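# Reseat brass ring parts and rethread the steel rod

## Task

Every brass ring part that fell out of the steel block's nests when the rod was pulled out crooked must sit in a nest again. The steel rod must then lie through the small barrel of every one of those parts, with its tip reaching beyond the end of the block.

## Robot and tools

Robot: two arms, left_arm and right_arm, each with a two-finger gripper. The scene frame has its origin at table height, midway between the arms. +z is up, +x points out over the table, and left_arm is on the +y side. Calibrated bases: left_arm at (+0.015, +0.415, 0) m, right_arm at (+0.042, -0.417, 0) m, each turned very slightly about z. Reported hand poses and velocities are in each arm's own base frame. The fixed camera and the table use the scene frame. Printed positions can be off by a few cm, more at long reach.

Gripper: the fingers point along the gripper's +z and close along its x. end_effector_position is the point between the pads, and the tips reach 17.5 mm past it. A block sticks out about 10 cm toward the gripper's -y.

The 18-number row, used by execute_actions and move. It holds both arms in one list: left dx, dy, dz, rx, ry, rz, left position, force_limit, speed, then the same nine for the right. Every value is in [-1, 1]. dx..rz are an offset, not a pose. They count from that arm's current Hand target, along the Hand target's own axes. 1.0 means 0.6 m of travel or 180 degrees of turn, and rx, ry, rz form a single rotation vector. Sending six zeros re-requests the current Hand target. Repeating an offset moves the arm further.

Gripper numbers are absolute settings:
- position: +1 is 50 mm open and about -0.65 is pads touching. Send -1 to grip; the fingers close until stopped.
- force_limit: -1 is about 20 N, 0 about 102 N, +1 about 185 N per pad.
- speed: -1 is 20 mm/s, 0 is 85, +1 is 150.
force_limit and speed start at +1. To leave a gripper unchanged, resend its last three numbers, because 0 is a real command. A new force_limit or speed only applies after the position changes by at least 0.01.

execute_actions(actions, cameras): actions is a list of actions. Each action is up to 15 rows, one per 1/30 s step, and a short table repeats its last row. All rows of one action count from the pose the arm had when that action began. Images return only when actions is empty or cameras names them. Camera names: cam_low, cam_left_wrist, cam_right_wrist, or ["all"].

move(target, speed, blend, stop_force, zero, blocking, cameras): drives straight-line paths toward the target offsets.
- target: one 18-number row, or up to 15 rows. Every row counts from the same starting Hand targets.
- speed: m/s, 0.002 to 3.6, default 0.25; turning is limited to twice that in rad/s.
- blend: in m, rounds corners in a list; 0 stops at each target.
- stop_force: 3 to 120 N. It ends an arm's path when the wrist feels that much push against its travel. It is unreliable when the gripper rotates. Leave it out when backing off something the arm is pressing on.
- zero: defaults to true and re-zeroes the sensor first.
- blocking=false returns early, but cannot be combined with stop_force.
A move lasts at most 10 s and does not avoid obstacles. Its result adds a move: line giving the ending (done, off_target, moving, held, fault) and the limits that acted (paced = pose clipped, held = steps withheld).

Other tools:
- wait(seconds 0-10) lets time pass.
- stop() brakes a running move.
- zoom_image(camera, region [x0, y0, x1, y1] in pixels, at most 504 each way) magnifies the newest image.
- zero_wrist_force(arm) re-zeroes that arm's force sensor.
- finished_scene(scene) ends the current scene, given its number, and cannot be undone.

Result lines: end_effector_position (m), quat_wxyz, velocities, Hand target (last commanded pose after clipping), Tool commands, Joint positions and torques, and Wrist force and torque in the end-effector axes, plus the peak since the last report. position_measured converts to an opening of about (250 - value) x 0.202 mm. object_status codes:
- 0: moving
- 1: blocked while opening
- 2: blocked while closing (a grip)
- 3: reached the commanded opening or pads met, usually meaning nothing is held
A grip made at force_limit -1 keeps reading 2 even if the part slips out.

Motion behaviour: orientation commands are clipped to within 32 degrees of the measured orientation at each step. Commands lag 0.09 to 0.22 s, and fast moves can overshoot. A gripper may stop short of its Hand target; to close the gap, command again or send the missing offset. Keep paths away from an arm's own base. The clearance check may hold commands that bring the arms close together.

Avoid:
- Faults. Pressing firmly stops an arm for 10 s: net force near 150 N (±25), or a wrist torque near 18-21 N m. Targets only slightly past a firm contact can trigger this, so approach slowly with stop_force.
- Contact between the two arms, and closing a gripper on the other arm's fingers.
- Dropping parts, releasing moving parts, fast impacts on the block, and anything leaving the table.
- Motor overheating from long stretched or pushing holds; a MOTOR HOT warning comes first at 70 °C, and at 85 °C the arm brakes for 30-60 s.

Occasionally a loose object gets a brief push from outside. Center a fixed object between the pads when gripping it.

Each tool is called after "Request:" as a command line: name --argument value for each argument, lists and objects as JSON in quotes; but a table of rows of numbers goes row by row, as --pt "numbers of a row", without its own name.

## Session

Request:
execute_actions --actions '[]'

Scene clock: 0.00 s.
left_arm: end_effector_position=(+0.3659, -0.8214, +0.1480) position_measured=3 object_status=3 end_effector_quat_wxyz=(+0.659, +0.477, -0.581, -0.029) | right_arm: end_effector_position=(+0.5922, -0.3490, +0.2293) position_measured=3 object_status=3 end_effector_quat_wxyz=(+0.066, -0.405, +0.911, +0.023)
Joint positions: left_arm=[-1.015 -0.221 0.555 -2.489 -2.984 1.82] | right_arm=[2.756 -2.006 -1.309 -1.339 1.697 -2.79]
Joint velocities: within noise
Joint torques (N m): no reading
Wrist force (N): no reading
Wrist torque (N m): no reading
Wrist force, peak (N): no reading
Hand target: left_arm +0.3659, -0.8214, +0.1480; +0.659, +0.477, -0.581, -0.029 | right_arm +0.5922, -0.3490, +0.2293; +0.066, -0.405, +0.911, +0.023
Tool commands: left_gripper/position=+1.0 left_gripper/force_limit=+1.0 left_gripper/speed=+1.0 right_gripper/position=+1.0 right_gripper/force_limit=+1.0 right_gripper/speed=+1.0
camera_calibration:
cam_left_wrist: T_world_to_cam=[[0.338887, -0.583553, 0.737985, -0.707162], [-0.209817, 0.717769, 0.663916, 0.587895], [-0.917133, -0.379834, 0.120804, 0.136736], [0, 0, 0, 1]] pos_world=[0.488404, -0.782702, 0.115044]
cam_right_wrist: T_world_to_cam=[[-0.668416, -0.728447, -0.150285, 0.185291], [-0.727952, 0.599221, 0.333196, 0.578009], [-0.152661, 0.332114, -0.930803, 0.550129], [0, 0, 0, 1]] pos_world=[0.628598, -0.394086, 0.347318]

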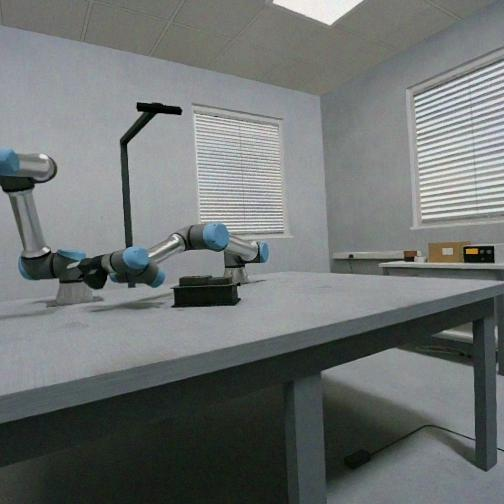

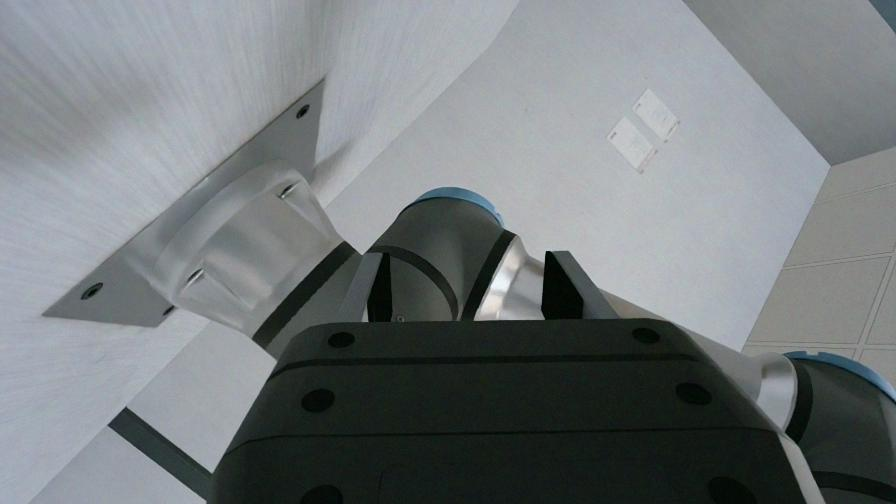

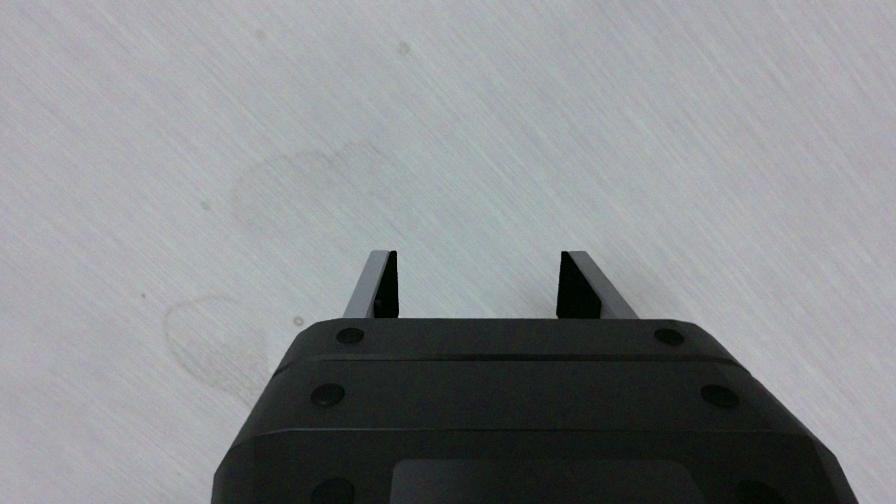

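Request:
move --pt "0.123 0.110 -0.022 0 0 0 1 1 1 0 0 -0.2 0 0 0 1 1 1" --pt "-0.411 0.942 -0.747 0.273 -0.369 0.049 1 1 1 0 0 -0.3 0 0 0 1 1 1" --speed 0.4 --blend 0.03 --cameras '["all"]'

Scene clock: 8.67 s.
left_arm: end_effector_position=(+0.3502, -0.1019, +0.3994) position_measured=3 object_status=3 end_effector_quat_wxyz=(+0.000, -0.559, +0.829, +0.001) | right_arm: end_effector_position=(+0.5740, -0.3661, +0.4075) position_measured=3 object_status=3 end_effector_quat_wxyz=(+0.066, -0.405, +0.911, +0.023)
Joint positions: left_arm=[-0.658 -1.907 1.663 -1.325 -1.57 2.868] | right_arm=[2.721 -2.02 -0.828 -1.811 1.699 -2.825]
Joint torques (N m): left_arm=[-0.49 -19.23 -34.91 -5.71 0.61 -0.99] | right_arm=[-6.78 44.73 19.78 5.75 2.57 -1.63]
Wrist force (N): left_arm=[0.7 3.1 0.8] | right_arm=[0.1 -0.1 0.1]
Wrist torque (N m): left_arm=[0.51 0.41 -0.38] | right_arm=[-0.01 -0.01 0.07]
Wrist force, peak (N): left_arm=[-2.1 5.9 -0.4] | right_arm=[0.5 -0.3 4.6]
Hand target: left_arm +0.3502, -0.1019, +0.3995; +0.000, -0.559, +0.829, +0.001 | right_arm +0.5740, -0.3661, +0.4076; +0.066, -0.405, +0.911, +0.023
Off the commanded pose: left_arm 0.000 m, 0 deg | right_arm 0.000 m, 0 deg.
move: done
camera_calibration:
cam_left_wrist: T_world_to_cam=[[-0.372778, -0.927761, 0.0171991, 0.0345112], [-0.867547, 0.35504, 0.348294, 0.220827], [-0.32924, 0.114915, -0.937227, 0.632337], [0, 0, 0, 1]] pos_world=[0.412634, -0.11905, 0.515137]
cam_right_wrist: T_world_to_cam=[[-0.668363, -0.728504, -0.150243, 0.187439], [-0.72798, 0.599154, 0.333256, 0.515662], [-0.15276, 0.33211, -0.930789, 0.718965], [0, 0, 0, 1]] pos_world=[0.610498, -0.411186, 0.525519]

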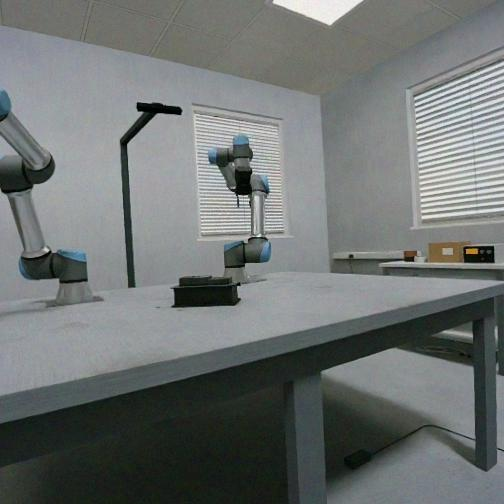

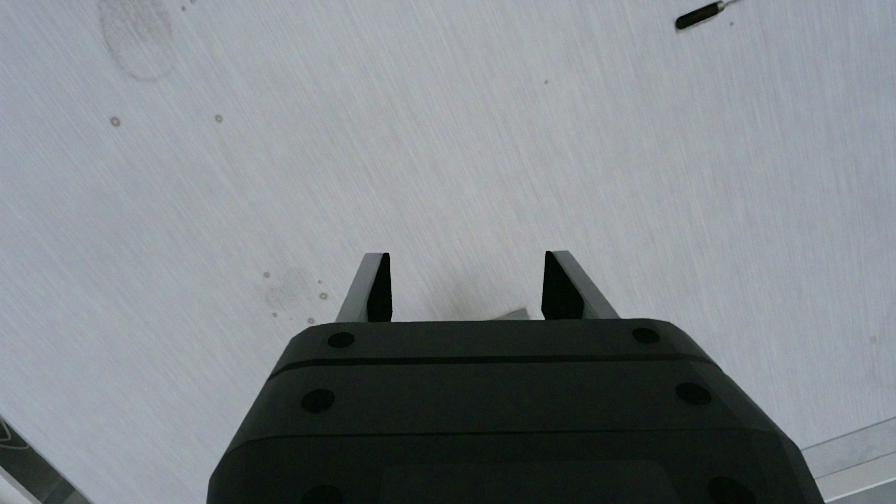

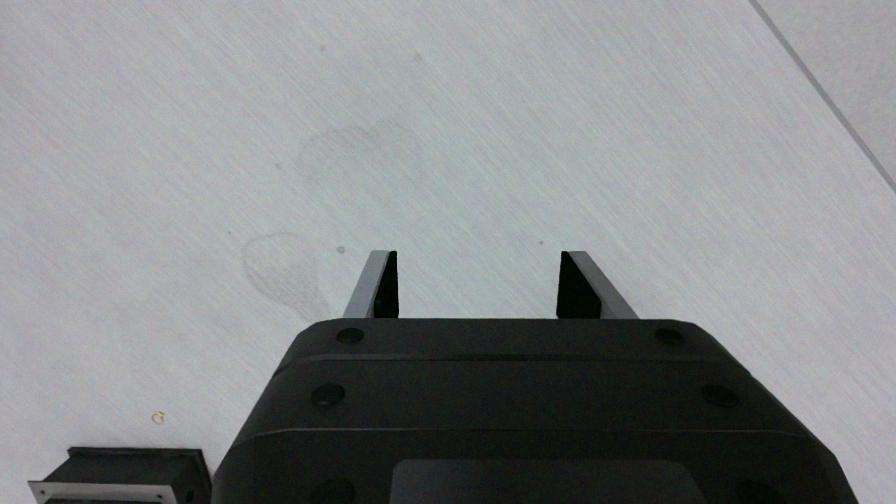

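Request:
move --target '[0,0,0,0,0,0,1,1,1,-0.684,0.768,0.087,-0.0445,0.0267,-0.599,1,1,1]' --speed 0.4 --cameras '["cam_right_wrist"]'

Scene clock: 12.70 s.
left_arm: end_effector_position=(+0.3502, -0.1019, +0.3995) position_measured=3 object_status=3 end_effector_quat_wxyz=(+0.000, -0.559, +0.829, +0.001) | right_arm: end_effector_position=(+0.5093, +0.2497, +0.4074) position_measured=3 object_status=3 end_effector_quat_wxyz=(+0.000, +0.978, -0.208, -0.001)
Joint positions: left_arm=[-0.658 -1.908 1.663 -1.325 -1.57 2.868] | right_arm=[3.834 -1.734 -1.19 -1.79 1.572 -3.6]
Joint torques (N m): left_arm=[6.14 -23.7 -34.9 -1.77 0.74 1.65] | right_arm=[-0.79 48.45 20.15 5.64 2.11 0.79]
Wrist force (N): left_arm=[0.6 3.2 0.6] | right_arm=[0.2 -0.3 -0.4]
Wrist torque (N m): left_arm=[0.52 0.43 -0.38] | right_arm=[-0.05 -0.04 0.02]
Wrist force, peak (N): left_arm=[0.5 3.5 0.9] | right_arm=[2.1 -2.0 -0.1]
Hand target: left_arm +0.3502, -0.1019, +0.3995; +0.000, -0.559, +0.829, +0.001 | right_arm +0.5093, +0.2498, +0.4075; +0.000, +0.978, -0.208, -0.001
Off the commanded pose: left_arm 0.000 m, 0 deg | right_arm 0.000 m, 0 deg.
move: done
camera_calibration:
cam_right_wrist: T_world_to_cam=[[0.909381, -0.415754, -0.0132505, -0.344712], [-0.385761, -0.854838, 0.347044, 0.282802], [-0.155612, -0.310484, -0.937755, 0.669201], [0, 0, 0, 1]] pos_world=[0.526704, 0.30621, 0.524834]
Images, in order (width x height): cam_right_wrist 896x504.

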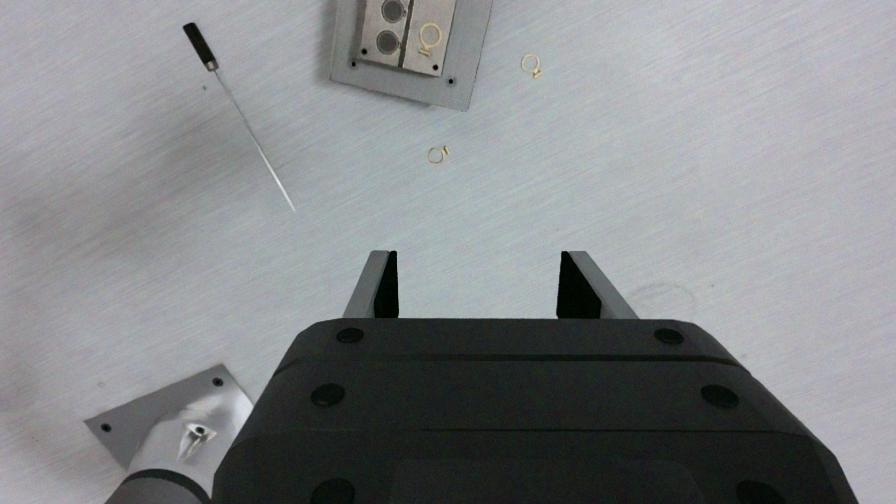

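Request:
move --target '[0,0,0,0,0,0,1,1,1,-0.05,-0.25,0,0,0,0,1,1,1]' --speed 0.4 --cameras '["cam_right_wrist"]'

Request:
zoom_image --camera "cam_right_wrist" --region '[300, 0, 600, 250]'

Scene clock: 14.03 s.
left_arm: end_effector_position=(+0.3502, -0.1019, +0.3995) position_measured=3 object_status=3 end_effector_quat_wxyz=(+0.000, -0.559, +0.829, +0.001) | right_arm: end_effector_position=(+0.5429, +0.3989, +0.4074) position_measured=3 object_status=3 end_effector_quat_wxyz=(+0.000, +0.978, -0.208, -0.001)
Joint positions: left_arm=[-0.658 -1.908 1.663 -1.325 -1.57 2.868] | right_arm=[3.974 -2.031 -0.791 -1.891 1.572 -3.461]
Joint torques (N m): left_arm=[6.17 -23.75 -34.68 -1.82 0.61 1.84] | right_arm=[-5.75 46.76 34.2 4.9 2.16 -0.44]
Wrist force (N): left_arm=[0.7 3.2 0.6] | right_arm=[0.3 -0.3 0.1]
Wrist torque (N m): left_arm=[0.51 0.42 -0.39] | right_arm=[-0.06 -0.05 -0.03]
Wrist force, peak (N): left_arm=[0.9 3.4 0.7] | right_arm=[-1.6 -4.1 0.2]
Hand target: left_arm +0.3502, -0.1019, +0.3995; +0.000, -0.559, +0.829, +0.001 | right_arm +0.5429, +0.3990, +0.4075; +0.000, +0.978, -0.208, -0.001
Off the commanded pose: left_arm 0.000 m, 0 deg | right_arm 0.000 m, 0 deg.
move: done
camera_calibration:
cam_right_wrist: T_world_to_cam=[[0.909484, -0.415528, -0.0132351, -0.313315], [-0.385593, -0.855009, 0.346812, 0.423373], [-0.155426, -0.310316, -0.937841, 0.720603], [0, 0, 0, 1]] pos_world=[0.560205, 0.455411, 0.524834]
Images, in order (width x height): cam_right_wrist 896x504.

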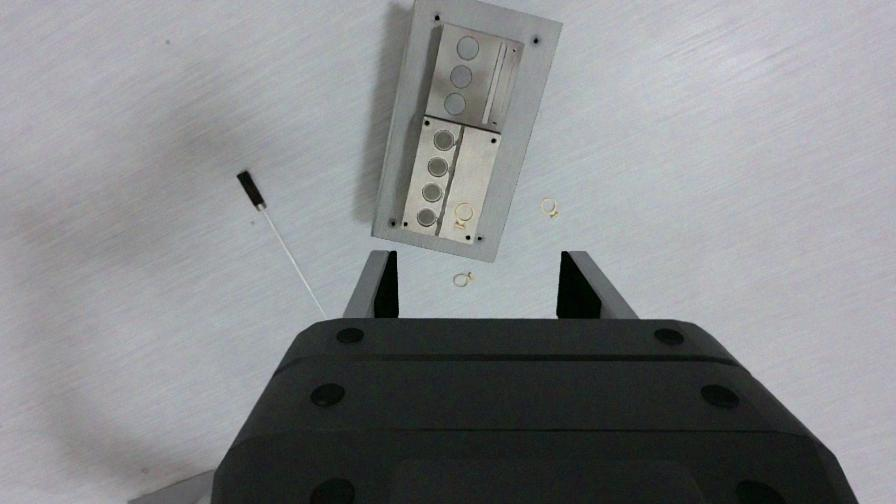

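Scaled by 1.680 from the camera's 896x504 image, which has a finer 1280x720 frame.

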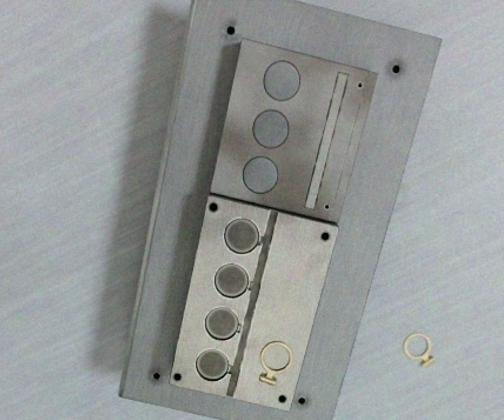

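Request:
move --pt "0 0 0 0 0 0 1 1 1 0.0255 0.016 0.15 0 0 0.574 1 1 1" --pt "0 0 0 0 0 0 1 1 1 0.0255 0.016 0.3125 0 0 -0.9 1 1 1" --speed 0.5 --cameras '["cam_right_wrist"]'

Scene clock: 22.63 s.
left_arm: end_effector_position=(+0.3502, -0.1019, +0.3995) position_measured=3 object_status=3 end_effector_quat_wxyz=(+0.000, -0.559, +0.829, +0.001) | right_arm: end_effector_position=(+0.5528, +0.3840, +0.2198) position_measured=3 object_status=3 end_effector_quat_wxyz=(-0.001, +0.358, +0.934, +0.000)
Joint positions: left_arm=[-0.658 -1.908 1.663 -1.325 -1.57 2.868] | right_arm=[3.948 -1.994 -1.329 -1.39 1.572 -0.032]
Joint torques (N m): left_arm=[5.82 -23.73 -34.9 -1.86 0.71 1.82] | right_arm=[9.04 58.15 34.78 0.87 -1.16 1.71]
Wrist force (N): left_arm=[0.7 2.8 0.7] | right_arm=[0.3 -0.3 -0.4]
Wrist torque (N m): left_arm=[0.45 0.42 -0.38] | right_arm=[-0.05 -0.06 -0.05]
Wrist force, peak (N): left_arm=[0.4 3.5 1.0] | right_arm=[0.8 -0.2 0.6]
Hand target: left_arm +0.3502, -0.1019, +0.3995; +0.000, -0.559, +0.829, +0.001 | right_arm +0.5528, +0.3840, +0.2199; -0.001, +0.359, +0.934, +0.000
Off the commanded pose: left_arm 0.000 m, 0 deg | right_arm 0.000 m, 0 deg.
move: done
camera_calibration:
cam_right_wrist: T_world_to_cam=[[-0.736781, 0.67604, -0.011076, 0.159382], [0.631611, 0.694021, 0.345547, -0.677324], [0.24129, 0.247597, -0.938336, 0.108089], [0, 0, 0, 1]] pos_world=[0.519155, 0.335566, 0.337236]
Images, in order (width x height): cam_right_wrist 896x504.

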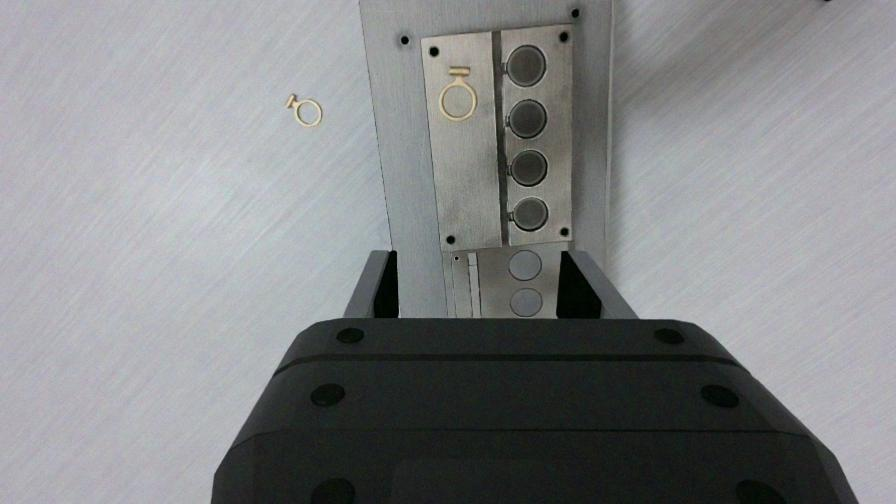

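Request:
move --target '[0,0,0,0,0,0,1,1,1,-0.0098,-0.0815,0.125,0,0,0.011,0.3,-0.9,0]' --speed 0.2 --cameras '["cam_right_wrist"]'

Request:
move --target '[0,0,0,0,0,0,1,1,1,0,0,0.05,0,0,0,0.3,-0.9,0]' --speed 0.015 --stop_force 5 --cameras '["cam_right_wrist"]'

Scene clock: 25.20 s.
left_arm: end_effector_position=(+0.3502, -0.1019, +0.3995) position_measured=3 object_status=3 end_effector_quat_wxyz=(+0.000, -0.559, +0.829, +0.001) | right_arm: end_effector_position=(+0.5244, +0.3437, +0.1452) position_measured=107 object_status=3 end_effector_quat_wxyz=(-0.001, +0.375, +0.927, +0.000)
Joint positions: left_arm=[-0.658 -1.908 1.663 -1.325 -1.57 2.868] | right_arm=[3.936 -1.939 -1.609 -1.166 1.572 -0.009]
Joint torques (N m): left_arm=[5.97 -23.61 -34.38 -1.75 0.79 1.8] | right_arm=[10.31 28.85 18.73 3.23 -2.72 -1.84]
Wrist force (N): left_arm=[0.5 3.1 0.7] | right_arm=[0.4 -0.2 -0.2]
Wrist torque (N m): left_arm=[0.50 0.44 -0.38] | right_arm=[-0.04 -0.08 -0.06]
Wrist force, peak (N): left_arm=[0.7 3.4 0.7] | right_arm=[0.9 1.7 -2.7]
Hand target: left_arm +0.3502, -0.1019, +0.3995; +0.000, -0.559, +0.829, +0.001 | right_arm +0.5243, +0.3438, +0.1450; -0.001, +0.375, +0.927, +0.000
Off the commanded pose: left_arm 0.000 m, 0 deg | right_arm 0.000 m, 0 deg.
move: done
camera_calibration:
cam_right_wrist: T_world_to_cam=[[-0.712647, 0.701436, -0.0110596, 0.143467], [0.655445, 0.671375, 0.345901, -0.610445], [0.250053, 0.239257, -0.938206, 0.0531828], [0, 0, 0, 1]] pos_world=[0.489056, 0.29648, 0.262637]
Images, in order (width x height): cam_right_wrist 896x504.

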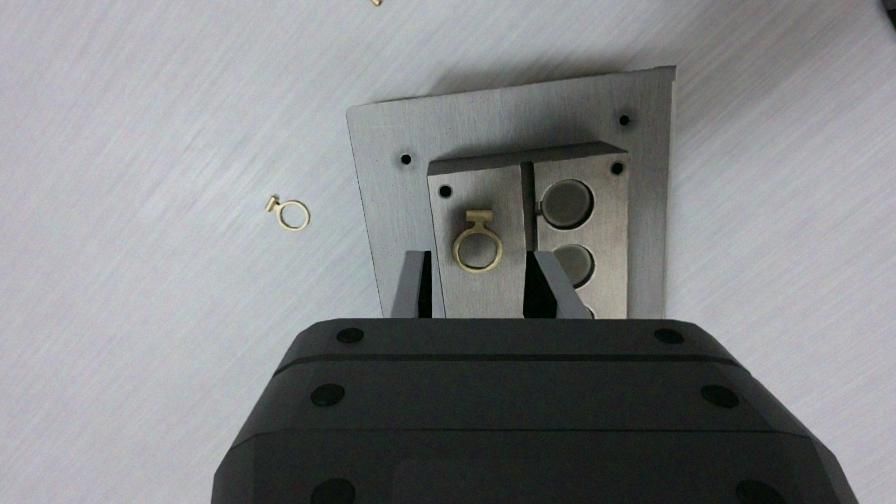

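Scene clock: 28.17 s.
left_arm: end_effector_position=(+0.3502, -0.1019, +0.3995) position_measured=3 object_status=3 end_effector_quat_wxyz=(+0.000, -0.559, +0.829, +0.001) | right_arm: end_effector_position=(+0.5243, +0.3438, +0.1174) position_measured=107 object_status=3 end_effector_quat_wxyz=(-0.001, +0.375, +0.927, +0.000)
Joint positions: left_arm=[-0.658 -1.908 1.663 -1.325 -1.57 2.868] | right_arm=[3.936 -1.966 -1.647 -1.1 1.572 -0.009]
Joint torques (N m): left_arm=[6.25 -23.36 -34.05 -1.75 0.67 1.69] | right_arm=[9.83 47.97 26.48 0.33 -2.76 1.46]
Wrist force (N): left_arm=[0.7 2.9 0.7] | right_arm=[-0.7 -3.1 -14.2]
Wrist torque (N m): left_arm=[0.46 0.42 -0.38] | right_arm=[-0.05 0.08 -0.09]
Wrist force, peak (N): left_arm=[0.7 3.4 0.7] | right_arm=[-1.5 -18.5 -42.1]
Hand target: left_arm +0.3502, -0.1019, +0.3995; +0.000, -0.559, +0.829, +0.001 | right_arm +0.5243, +0.3438, +0.1174; -0.001, +0.375, +0.927, +0.000 (not the last commanded pose)
Off the commanded pose: left_arm 0.000 m, 0 deg | right_arm 0.002 m, 0 deg.
move: contact (right_arm)
camera_calibration:
cam_right_wrist: T_world_to_cam=[[-0.712742, 0.701339, -0.0111071, 0.143104], [0.655375, 0.671507, 0.345777, -0.600806], [0.249966, 0.23917, -0.938251, 0.0271804], [0, 0, 0, 1]] pos_world=[0.488955, 0.29658, 0.234836]
Images, in order (width x height): cam_right_wrist 896x504.

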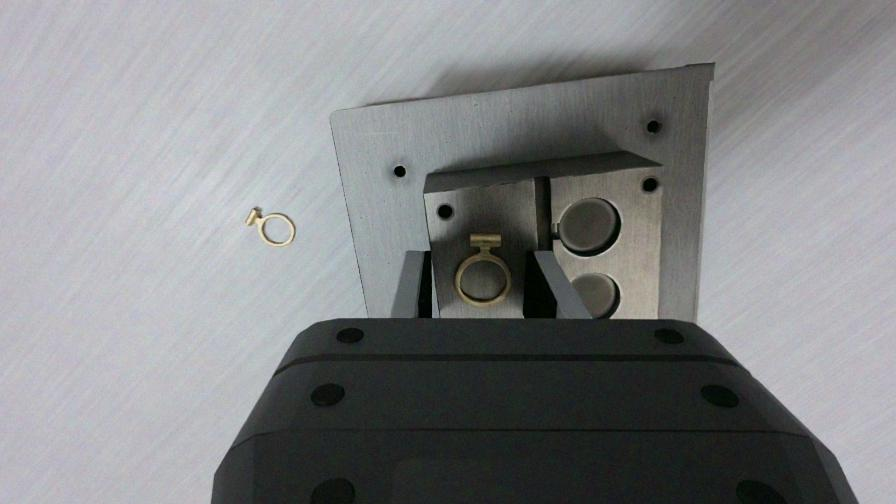

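Request:
move --target '[0,0,0,0,0,0,1,1,1,0.001,0,-0.0012,0,0,0,0.3,-0.9,0]' --speed 0.02 --cameras '[]'

Request:
move --target '[0,0,0,0,0,0,1,1,1,0,0,0,0,0,0,-1,-0.9,-0.8]' --speed 0.02 --cameras '["cam_right_wrist"]'

Request:
zoom_image --camera "cam_right_wrist" --region '[380, 180, 600, 320]'

Scene clock: 29.17 s.
left_arm: end_effector_position=(+0.3502, -0.1019, +0.3995) position_measured=3 object_status=3 end_effector_quat_wxyz=(+0.000, -0.559, +0.829, +0.001) | right_arm: end_effector_position=(+0.5239, +0.3442, +0.1182) position_measured=107 object_status=3 end_effector_quat_wxyz=(-0.001, +0.375, +0.927, +0.000)
Joint positions: left_arm=[-0.658 -1.908 1.663 -1.325 -1.57 2.868] | right_arm=[3.937 -1.965 -1.646 -1.102 1.572 -0.008]
Joint torques (N m): left_arm=[5.93 -23.78 -34.22 -1.77 0.63 1.73] | right_arm=[8.87 55.9 32.11 1.21 -2.58 2.12]
Wrist force (N): left_arm=[0.9 3.1 0.6] | right_arm=[0.5 0.1 -0.3]
Wrist torque (N m): left_arm=[0.50 0.39 -0.38] | right_arm=[0.02 -0.09 -0.05]
Wrist force, peak (N): left_arm=[0.6 3.4 0.9] | right_arm=[-0.7 -3.2 -14.4]
Hand target: left_arm +0.3502, -0.1019, +0.3995; +0.000, -0.559, +0.829, +0.001 | right_arm +0.5239, +0.3442, +0.1182; -0.001, +0.375, +0.927, +0.000
Off the commanded pose: left_arm 0.000 m, 0 deg | right_arm 0.000 m, 0 deg.
move: done
No camera images: "cameras" was empty.

Scene clock: 29.77 s.
left_arm: end_effector_position=(+0.3502, -0.1019, +0.3995) position_measured=3 object_status=3 end_effector_quat_wxyz=(+0.000, -0.559, +0.829, +0.001) | right_arm: end_effector_position=(+0.5239, +0.3442, +0.1182) position_measured=168 object_status=2 end_effector_quat_wxyz=(-0.001, +0.375, +0.927, +0.000)
Joint positions: left_arm=[-0.658 -1.908 1.663 -1.325 -1.57 2.868] | right_arm=[3.937 -1.965 -1.646 -1.102 1.572 -0.008]
Joint torques (N m): left_arm=[6.18 -23.71 -34.1 -1.87 0.62 1.77] | right_arm=[4.4 55.71 30.5 2.68 -2.78 1.16]
Wrist force (N): left_arm=[0.5 3.3 0.8] | right_arm=[0.3 0.1 -0.1]
Wrist torque (N m): left_arm=[0.53 0.45 -0.39] | right_arm=[0.00 -0.06 -0.05]
Wrist force, peak (N): left_arm=[0.6 3.4 0.9] | right_arm=[0.6 0.1 -0.2]
Hand target: left_arm +0.3502, -0.1019, +0.3995; +0.000, -0.559, +0.829, +0.001 | right_arm +0.5239, +0.3442, +0.1182; -0.001, +0.375, +0.927, +0.000
Off the commanded pose: left_arm 0.000 m, 0 deg | right_arm 0.000 m, 0 deg.
move: done
camera_calibration:
cam_right_wrist: T_world_to_cam=[[-0.712742, 0.701339, -0.0111071, 0.142547], [0.655375, 0.671507, 0.345777, -0.601089], [0.249966, 0.23917, -0.938251, 0.0279353], [0, 0, 0, 1]] pos_world=[0.488555, 0.29698, 0.235636]
Images, in order (width x height): cam_right_wrist 896x504.

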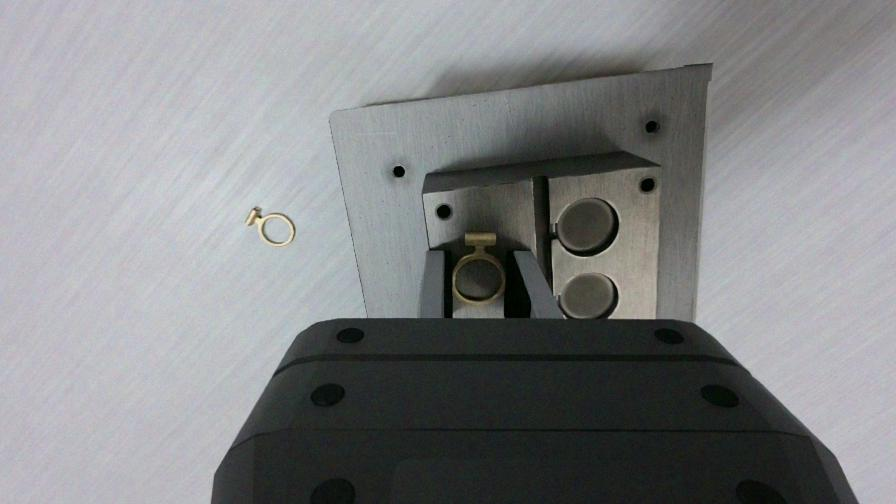

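Scaled by 2.291 from the camera's 896x504 image, which has a finer 1280x720 frame.

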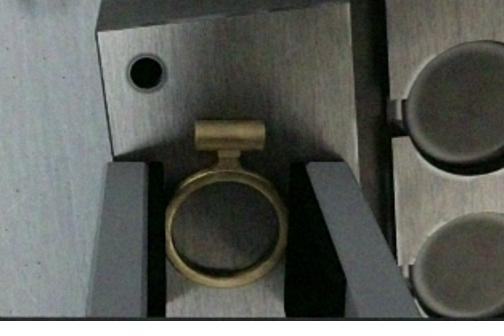

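Request:
move --pt "0 0 0 0 0 0 1 1 1 0 0 -0.05 0 0 0 -1 -0.9 -0.8" --pt "0 0 0 0 0 0 1 1 1 0.0635 0.091 -0.05 0 0 -0.53 -1 -0.9 -0.8" --speed 0.2 --blend 0.01 --cameras '["cam_right_wrist"]'

Request:
zoom_image --camera "cam_right_wrist" --region '[380, 180, 600, 320]'

Scene clock: 35.67 s.
left_arm: end_effector_position=(+0.3502, -0.1019, +0.3995) position_measured=3 object_status=3 end_effector_quat_wxyz=(+0.000, -0.559, +0.829, +0.001) | right_arm: end_effector_position=(+0.5344, +0.4100, +0.1481) position_measured=168 object_status=2 end_effector_quat_wxyz=(-0.001, -0.434, +0.901, +0.000)
Joint positions: left_arm=[-0.658 -1.908 1.663 -1.325 -1.57 2.868] | right_arm=[3.995 -2.04 -1.451 -1.222 1.572 -1.615]
Joint torques (N m): left_arm=[5.9 -23.28 -34.32 -1.77 0.73 1.72] | right_arm=[-6.96 57.33 18.55 2.96 1.94 -1.15]
Wrist force (N): left_arm=[0.5 3.3 0.7] | right_arm=[0.1 0.0 0.0]
Wrist torque (N m): left_arm=[0.52 0.45 -0.38] | right_arm=[-0.01 -0.04 0.04]
Wrist force, peak (N): left_arm=[0.9 3.4 0.9] | right_arm=[0.6 -0.2 -3.6]
Hand target: left_arm +0.3502, -0.1019, +0.3995; +0.000, -0.559, +0.829, +0.001 | right_arm +0.5344, +0.4099, +0.1482; +0.000, -0.434, +0.901, +0.000
Off the commanded pose: left_arm 0.000 m, 0 deg | right_arm 0.000 m, 0 deg.
move: done
camera_calibration:
cam_right_wrist: T_world_to_cam=[[-0.631179, -0.775554, -0.01131, 0.666236], [-0.729774, 0.588855, 0.347389, 0.111321], [-0.262759, 0.227519, -0.937653, 0.316296], [0, 0, 0, 1]] pos_world=[0.584863, 0.379188, 0.265439]
Images, in order (width x height): cam_right_wrist 896x504.

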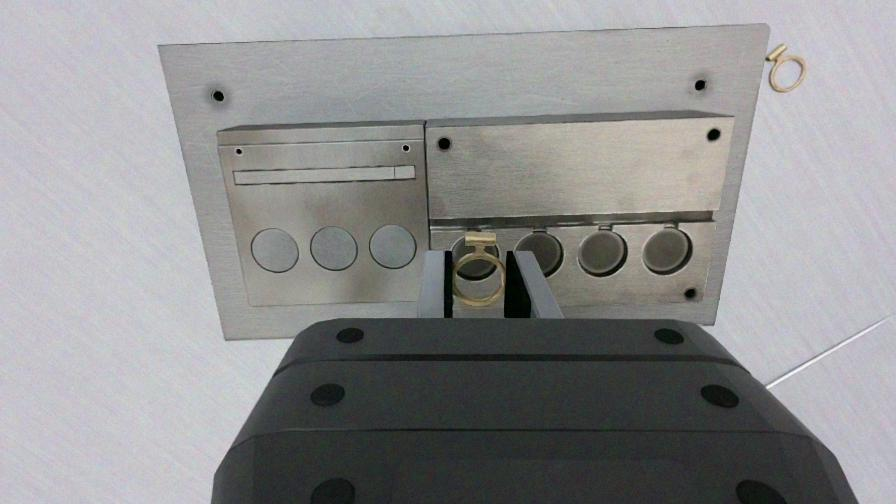

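Scaled by 2.291 from the camera's 896x504 image, which has a finer 1280x720 frame.

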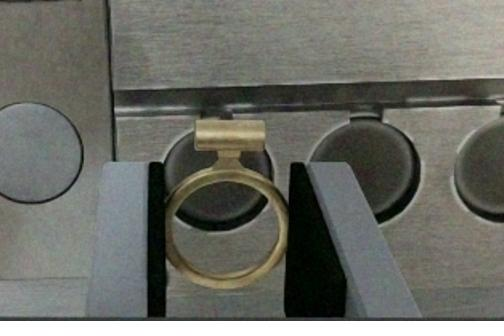

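Request:
move --target '[0,0,0,0,0,0,1,1,1,0,0.0075,0.035,0,0,0,-1,-0.9,-0.8]' --speed 0.1 --cameras '["cam_right_wrist"]'

Request:
zoom_image --camera "cam_right_wrist" --region '[380, 180, 600, 320]'

Scene clock: 44.57 s.
left_arm: end_effector_position=(+0.3502, -0.1019, +0.3995) position_measured=3 object_status=3 end_effector_quat_wxyz=(+0.000, -0.559, +0.829, +0.001) | right_arm: end_effector_position=(+0.5308, +0.4128, +0.1269) position_measured=168 object_status=2 end_effector_quat_wxyz=(-0.001, -0.434, +0.901, +0.000) end_effector_velocity=(+0.000, +0.000, +0.001) end_effector_angular_velocity=(-0.003, +0.002, +0.000)
Joint positions: left_arm=[-0.658 -1.908 1.663 -1.325 -1.57 2.868] | right_arm=[4.002 -2.056 -1.484 -1.173 1.572 -1.608]
Joint velocities: left_arm=[within noise] | right_arm=[0 0.001 0.003 -0.007 0 0]
Joint torques (N m): left_arm=[6.07 -23.38 -33.74 -1.8 0.71 1.71] | right_arm=[0.79 60.32 32.91 0.52 -2.67 -0.16]
Wrist force (N): left_arm=[0.6 3.3 0.7] | right_arm=[0.6 0.0 0.2]
Wrist torque (N m): left_arm=[0.52 0.43 -0.38] | right_arm=[-0.01 -0.12 0.03]
Wrist force, peak (N): left_arm=[0.5 3.4 0.8] | right_arm=[0.1 -0.4 -1.2]
Hand target: left_arm +0.3502, -0.1019, +0.3995; +0.000, -0.559, +0.829, +0.001 | right_arm +0.5309, +0.4127, +0.1272; +0.000, -0.434, +0.901, +0.000
Off the commanded pose: left_arm 0.000 m, 0 deg | right_arm 0.000 m, 0 deg.
move: done
camera_calibration:
cam_right_wrist: T_world_to_cam=[[-0.631134, -0.775591, -0.0113315, 0.665952], [-0.729813, 0.588807, 0.347389, 0.114524], [-0.26276, 0.227519, -0.937652, 0.294861], [0, 0, 0, 1]] pos_world=[0.581363, 0.381987, 0.244239]
Images, in order (width x height): cam_right_wrist 896x504.

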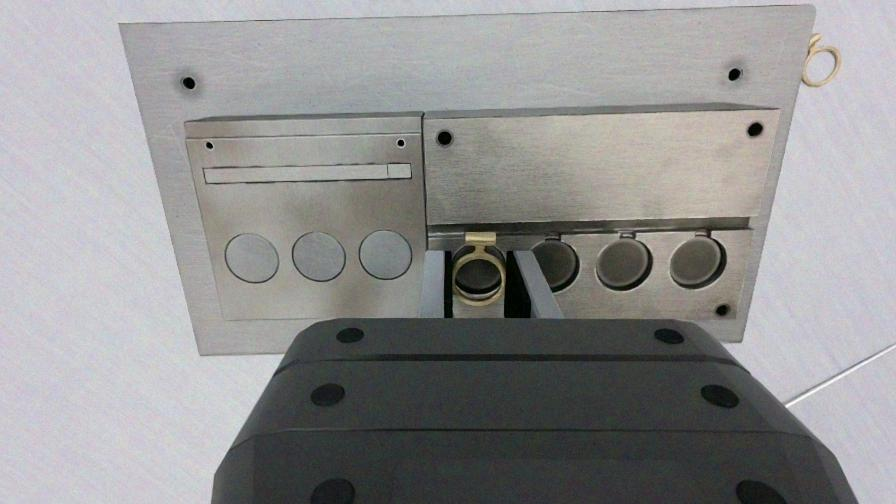

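Scaled by 2.291 from the camera's 896x504 image, which has a finer 1280x720 frame.

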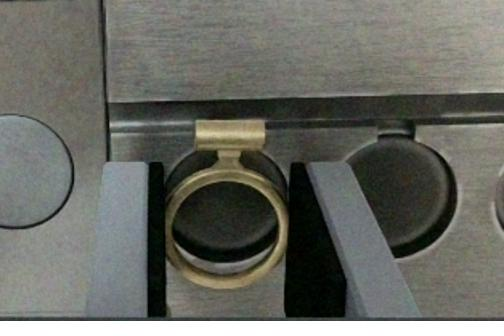

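Request:
move --target '[0,0,0,0,0,0,1,1,1,0,0,0.0155,0,0,-0.008,-1,-0.9,-0.8]' --speed 0.01 --stop_force 4 --cameras '["cam_right_wrist"]'

Request:
zoom_image --camera "cam_right_wrist" --region '[380, 180, 600, 320]'

Scene clock: 47.13 s.
left_arm: end_effector_position=(+0.3502, -0.1019, +0.3995) position_measured=3 object_status=3 end_effector_quat_wxyz=(+0.000, -0.559, +0.829, +0.001) | right_arm: end_effector_position=(+0.5309, +0.4127, +0.1178) position_measured=168 object_status=2 end_effector_quat_wxyz=(+0.000, -0.445, +0.896, +0.000)
Joint positions: left_arm=[-0.658 -1.908 1.663 -1.325 -1.57 2.868] | right_arm=[4.002 -2.065 -1.497 -1.152 1.572 -1.633]
Joint torques (N m): left_arm=[5.75 -23.29 -33.75 -1.78 0.69 1.79] | right_arm=[-9.37 36.77 27.41 0.57 -2.86 1.6]
Wrist force (N): left_arm=[0.6 3.3 0.8] | right_arm=[2.5 0.8 -7.3]
Wrist torque (N m): left_arm=[0.53 0.44 -0.38] | right_arm=[0.08 -0.12 0.05]
Wrist force, peak (N): left_arm=[0.7 3.4 0.8] | right_arm=[2.9 0.8 -7.2]
Hand target: left_arm +0.3502, -0.1019, +0.3995; +0.000, -0.559, +0.829, +0.001 | right_arm +0.5309, +0.4127, +0.1179; +0.000, -0.445, +0.896, +0.000
Off the commanded pose: left_arm 0.000 m, 0 deg | right_arm 0.000 m, 0 deg.
move: contact (right_arm)
camera_calibration:
cam_right_wrist: T_world_to_cam=[[-0.611485, -0.791172, -0.0115344, 0.661757], [-0.744384, 0.570259, 0.347414, 0.133125], [-0.268287, 0.221025, -0.937641, 0.291962], [0, 0, 0, 1]] pos_world=[0.58208, 0.383117, 0.235139]
Images, in order (width x height): cam_right_wrist 896x504.

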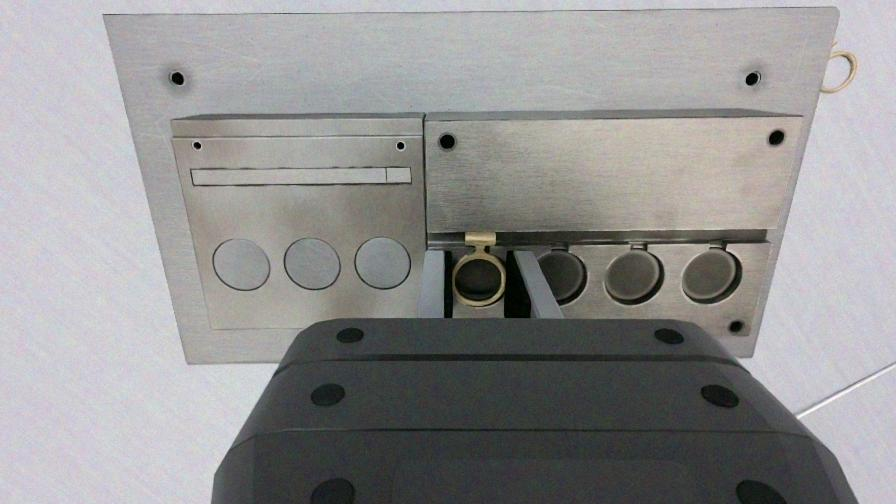

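Scaled by 2.291 from the camera's 896x504 image, which has a finer 1280x720 frame.

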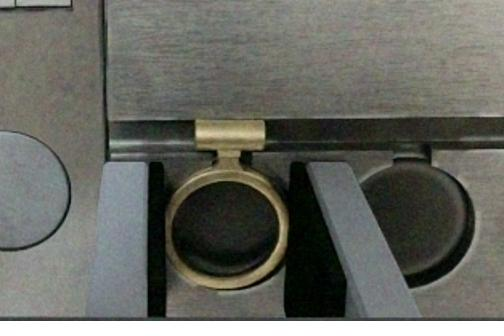

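Request:
move --target '[0,0,0,0,0,0,1,1,1,0,0,0,0,0,0,0.1,-0.9,-0.8]' --cameras '[]'

Request:
move --target '[0,0,0,0,0,0,1,1,1,0,0,-0.02,0,0,0,0.1,-0.9,-0.8]' --speed 0.04 --cameras '["cam_right_wrist"]'

Request:
zoom_image --camera "cam_right_wrist" --region '[380, 180, 600, 320]'

Scene clock: 47.97 s.
left_arm: end_effector_position=(+0.3502, -0.1019, +0.3995) position_measured=3 object_status=3 end_effector_quat_wxyz=(+0.000, -0.559, +0.829, +0.001) | right_arm: end_effector_position=(+0.5309, +0.4127, +0.1179) position_measured=138 object_status=3 end_effector_quat_wxyz=(+0.000, -0.445, +0.896, +0.000)
Joint positions: left_arm=[-0.658 -1.908 1.663 -1.325 -1.57 2.868] | right_arm=[4.002 -2.065 -1.497 -1.152 1.572 -1.633]
Joint torques (N m): left_arm=[5.31 -23.45 -33.76 -1.85 0.69 1.86] | right_arm=[-9.2 42.81 29.14 1.39 -2.77 1.45]
Wrist force (N): left_arm=[0.4 3.3 0.6] | right_arm=[2.6 0.1 -5.9]
Wrist torque (N m): left_arm=[0.53 0.47 -0.38] | right_arm=[0.07 -0.13 0.06]
Wrist force, peak (N): left_arm=[0.6 3.5 0.6] | right_arm=[2.2 0.8 -7.4]
Hand target: left_arm +0.3502, -0.1019, +0.3995; +0.000, -0.559, +0.829, +0.001 | right_arm +0.5309, +0.4127, +0.1179; +0.000, -0.445, +0.896, +0.000
Off the commanded pose: left_arm 0.000 m, 0 deg | right_arm 0.000 m, 0 deg.
move: done
No camera images: "cameras" was empty.

Scene clock: 48.70 s.
left_arm: end_effector_position=(+0.3502, -0.1019, +0.3995) position_measured=3 object_status=3 end_effector_quat_wxyz=(+0.000, -0.559, +0.829, +0.001) | right_arm: end_effector_position=(+0.5309, +0.4128, +0.1301) position_measured=138 object_status=3 end_effector_quat_wxyz=(+0.000, -0.445, +0.896, +0.000)
Joint positions: left_arm=[-0.658 -1.908 1.663 -1.325 -1.57 2.868] | right_arm=[4.002 -2.053 -1.48 -1.179 1.572 -1.633]
Joint torques (N m): left_arm=[6 -23.81 -34.12 -1.82 0.59 1.76] | right_arm=[-10.07 43.86 17.29 5.47 -2.73 0.94]
Wrist force (N): left_arm=[0.6 3.0 0.8] | right_arm=[0.5 0.1 -0.1]
Wrist torque (N m): left_arm=[0.49 0.43 -0.38] | right_arm=[0.01 -0.09 0.03]
Wrist force, peak (N): left_arm=[0.5 3.3 0.7] | right_arm=[2.8 -0.1 -6.0]
Hand target: left_arm +0.3502, -0.1019, +0.3995; +0.000, -0.559, +0.829, +0.001 | right_arm +0.5309, +0.4127, +0.1299; +0.000, -0.445, +0.896, +0.000
Off the commanded pose: left_arm 0.000 m, 0 deg | right_arm 0.000 m, 0 deg.
move: done
camera_calibration:
cam_right_wrist: T_world_to_cam=[[-0.6115, -0.791159, -0.0115918, 0.661917], [-0.744405, 0.570274, 0.347344, 0.128875], [-0.268194, 0.22103, -0.937666, 0.303445], [0, 0, 0, 1]] pos_world=[0.58208, 0.383117, 0.247438]
Images, in order (width x height): cam_right_wrist 896x504.

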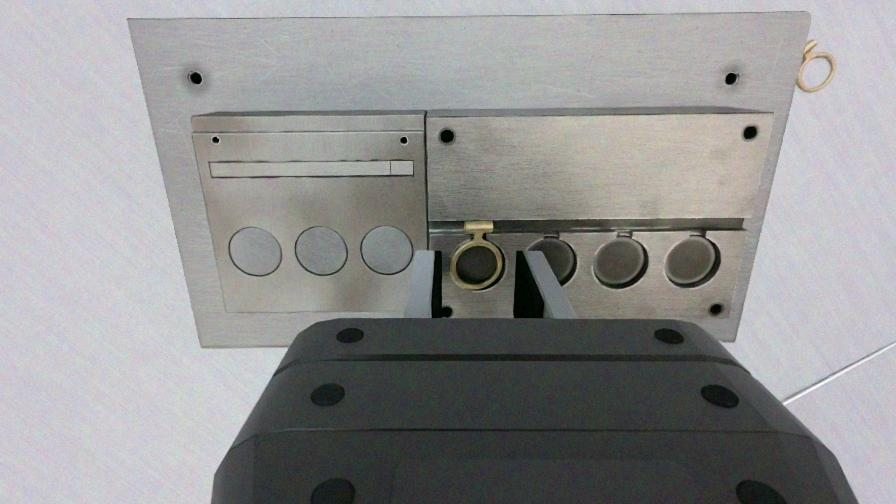

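Scaled by 2.291 from the camera's 896x504 image, which has a finer 1280x720 frame.

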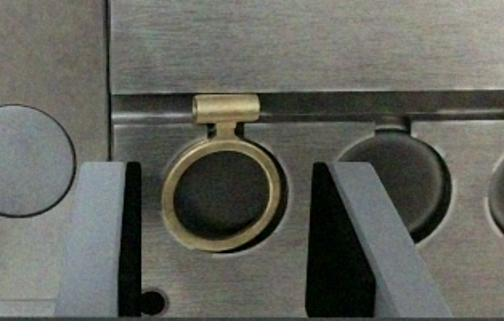

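Request:
move --target '[0,0,0,0,0,0,1,1,1,0,0,0.019,0,0,0,0.1,-0.9,-0.8]' --speed 0.03 --stop_force 5 --cameras '[]'

Request:
move --pt "0 0 0 0 0 0 1 1 1 0 0 0 0 0 0 -1 -0.9 -0.8" --pt "0 0 0 0 0 0 1 1 1 0.0016 0 0 0 0 0 -1 -0.9 -0.8" --pt "0 0 0 0 0 0 1 1 1 0.0016 0 0 0 0 0 0.1 -0.9 -0.8" --pt "0 0 0 0 0 0 1 1 1 0.0016 0 -0.02 0 0 0 0.1 -0.9 -0.8" --speed 0.02 --cameras '["cam_right_wrist"]'

Request:
zoom_image --camera "cam_right_wrist" --region '[380, 180, 600, 320]'

Scene clock: 51.40 s.
left_arm: end_effector_position=(+0.3502, -0.1019, +0.3995) position_measured=3 object_status=3 end_effector_quat_wxyz=(+0.000, -0.559, +0.829, +0.001) | right_arm: end_effector_position=(+0.5309, +0.4127, +0.1185) position_measured=138 object_status=3 end_effector_quat_wxyz=(+0.000, -0.445, +0.896, +0.000)
Joint positions: left_arm=[-0.658 -1.908 1.663 -1.325 -1.57 2.868] | right_arm=[4.002 -2.064 -1.496 -1.153 1.572 -1.633]
Joint torques (N m): left_arm=[6.24 -23.28 -33.87 -1.85 0.61 1.73] | right_arm=[-3.16 61.83 32.73 1.05 -1.98 -1.14]
Wrist force (N): left_arm=[0.7 3.1 0.8] | right_arm=[0.4 -0.1 -0.1]
Wrist torque (N m): left_arm=[0.50 0.42 -0.38] | right_arm=[-0.03 -0.08 0.03]
Wrist force, peak (N): left_arm=[0.7 3.3 0.9] | right_arm=[0.7 -0.2 -0.7]
Hand target: left_arm +0.3502, -0.1019, +0.3995; +0.000, -0.559, +0.829, +0.001 | right_arm +0.5309, +0.4127, +0.1185; +0.000, -0.445, +0.896, +0.000
Off the commanded pose: left_arm 0.000 m, 0 deg | right_arm 0.000 m, 0 deg.
move: done
No camera images: "cameras" was empty.

Scene clock: 54.80 s.
left_arm: end_effector_position=(+0.3502, -0.1019, +0.3995) position_measured=3 object_status=3 end_effector_quat_wxyz=(+0.000, -0.559, +0.829, +0.001) | right_arm: end_effector_position=(+0.5303, +0.4120, +0.1307) position_measured=138 object_status=3 end_effector_quat_wxyz=(+0.000, -0.445, +0.896, +0.000)
Joint positions: left_arm=[-0.658 -1.908 1.663 -1.325 -1.57 2.868] | right_arm=[4.001 -2.051 -1.483 -1.18 1.572 -1.633]
Joint torques (N m): left_arm=[6.64 -23.52 -33.2 -1.81 0.67 1.76] | right_arm=[-9.61 47.99 17.87 5.14 -1.49 -1.97]
Wrist force (N): left_arm=[0.7 3.1 0.5] | right_arm=[0.3 0.3 0.0]
Wrist torque (N m): left_arm=[0.50 0.41 -0.38] | right_arm=[0.04 -0.06 0.03]
Wrist force, peak (N): left_arm=[0.5 3.4 0.7] | right_arm=[0.4 -0.1 -0.8]
Hand target: left_arm +0.3502, -0.1019, +0.3995; +0.000, -0.559, +0.829, +0.001 | right_arm +0.5303, +0.4120, +0.1305; +0.000, -0.445, +0.896, +0.000
Off the commanded pose: left_arm 0.000 m, 0 deg | right_arm 0.000 m, 0 deg.
move: done
camera_calibration:
cam_right_wrist: T_world_to_cam=[[-0.611485, -0.791172, -0.0115344, 0.661046], [-0.744384, 0.570259, 0.347414, 0.12867], [-0.268287, 0.221025, -0.937641, 0.304078], [0, 0, 0, 1]] pos_world=[0.58158, 0.382417, 0.248039]
Images, in order (width x height): cam_right_wrist 896x504.

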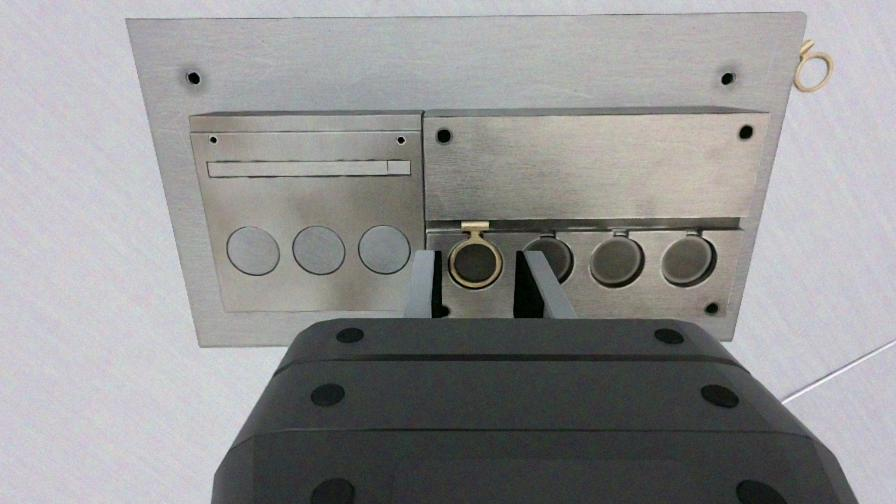

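Scaled by 2.291 from the camera's 896x504 image, which has a finer 1280x720 frame.

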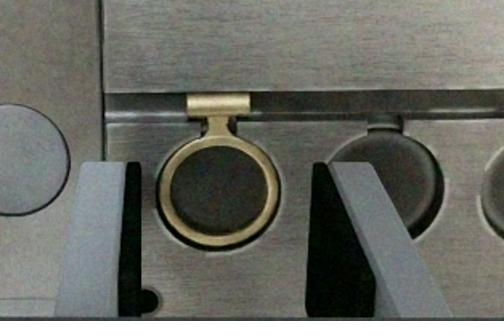

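Request:
move --pt "0 0 0 0 0 0 1 1 1 0 0 -0.08 0 0 0 0.3 -0.9 0" --pt "0 0 0 0 0 0 1 1 1 0.32 -0.0195 -0.016 0 0 -0.167 0.3 -0.9 0" --speed 0.3 --cameras '["cam_right_wrist"]'

Request:
zoom_image --camera "cam_right_wrist" --region '[350, 50, 600, 250]'

Scene clock: 58.23 s.
left_arm: end_effector_position=(+0.3502, -0.1019, +0.3995) position_measured=3 object_status=3 end_effector_quat_wxyz=(+0.000, -0.559, +0.829, +0.001) | right_arm: end_effector_position=(+0.4238, +0.2519, +0.1402) position_measured=107 object_status=3 end_effector_quat_wxyz=(+0.000, -0.662, +0.750, +0.000)
Joint positions: left_arm=[-0.658 -1.908 1.663 -1.325 -1.57 2.868] | right_arm=[3.951 -1.642 -1.996 -1.074 1.572 -2.208]
Joint torques (N m): left_arm=[6.15 -23.61 -33.36 -1.77 0.62 1.79] | right_arm=[9.76 20.59 15.93 1 2.06 -1.89]
Wrist force (N): left_arm=[0.7 3.2 0.7] | right_arm=[0.5 0.0 -0.2]
Wrist torque (N m): left_arm=[0.51 0.42 -0.38] | right_arm=[0.00 -0.09 0.04]
Wrist force, peak (N): left_arm=[0.8 3.4 0.7] | right_arm=[2.9 1.0 0.6]
Hand target: left_arm +0.3502, -0.1019, +0.3995; +0.000, -0.559, +0.829, +0.001 | right_arm +0.4237, +0.2519, +0.1402; +0.000, -0.662, +0.750, +0.000
Off the commanded pose: left_arm 0.000 m, 0 deg | right_arm 0.000 m, 0 deg.
move: done
camera_calibration:
cam_right_wrist: T_world_to_cam=[[-0.133354, -0.990992, -0.0123451, 0.317206], [-0.929896, 0.120805, 0.347417, 0.32911], [-0.342796, 0.0578092, -0.937629, 0.392542], [0, 0, 0, 1]] pos_world=[0.482901, 0.251898, 0.257637]
Images, in order (width x height): cam_right_wrist 896x504.

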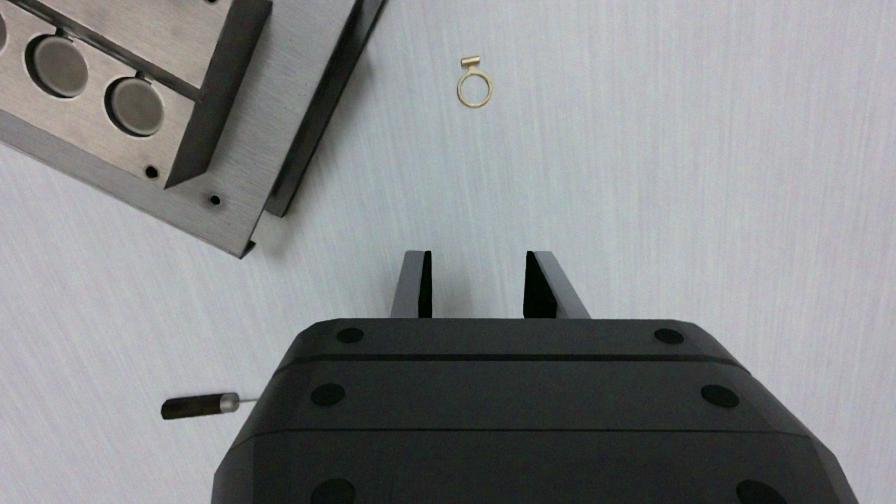

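Scaled by 2.016 from the camera's 896x504 image, which has a finer 1280x720 frame.

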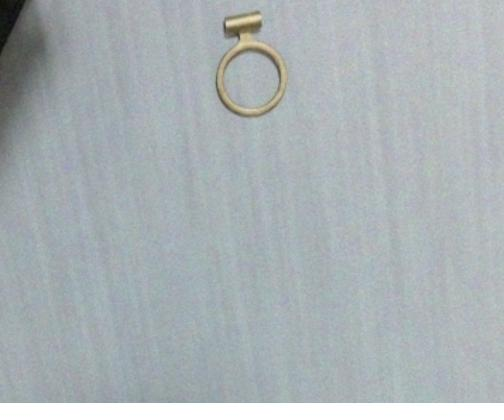

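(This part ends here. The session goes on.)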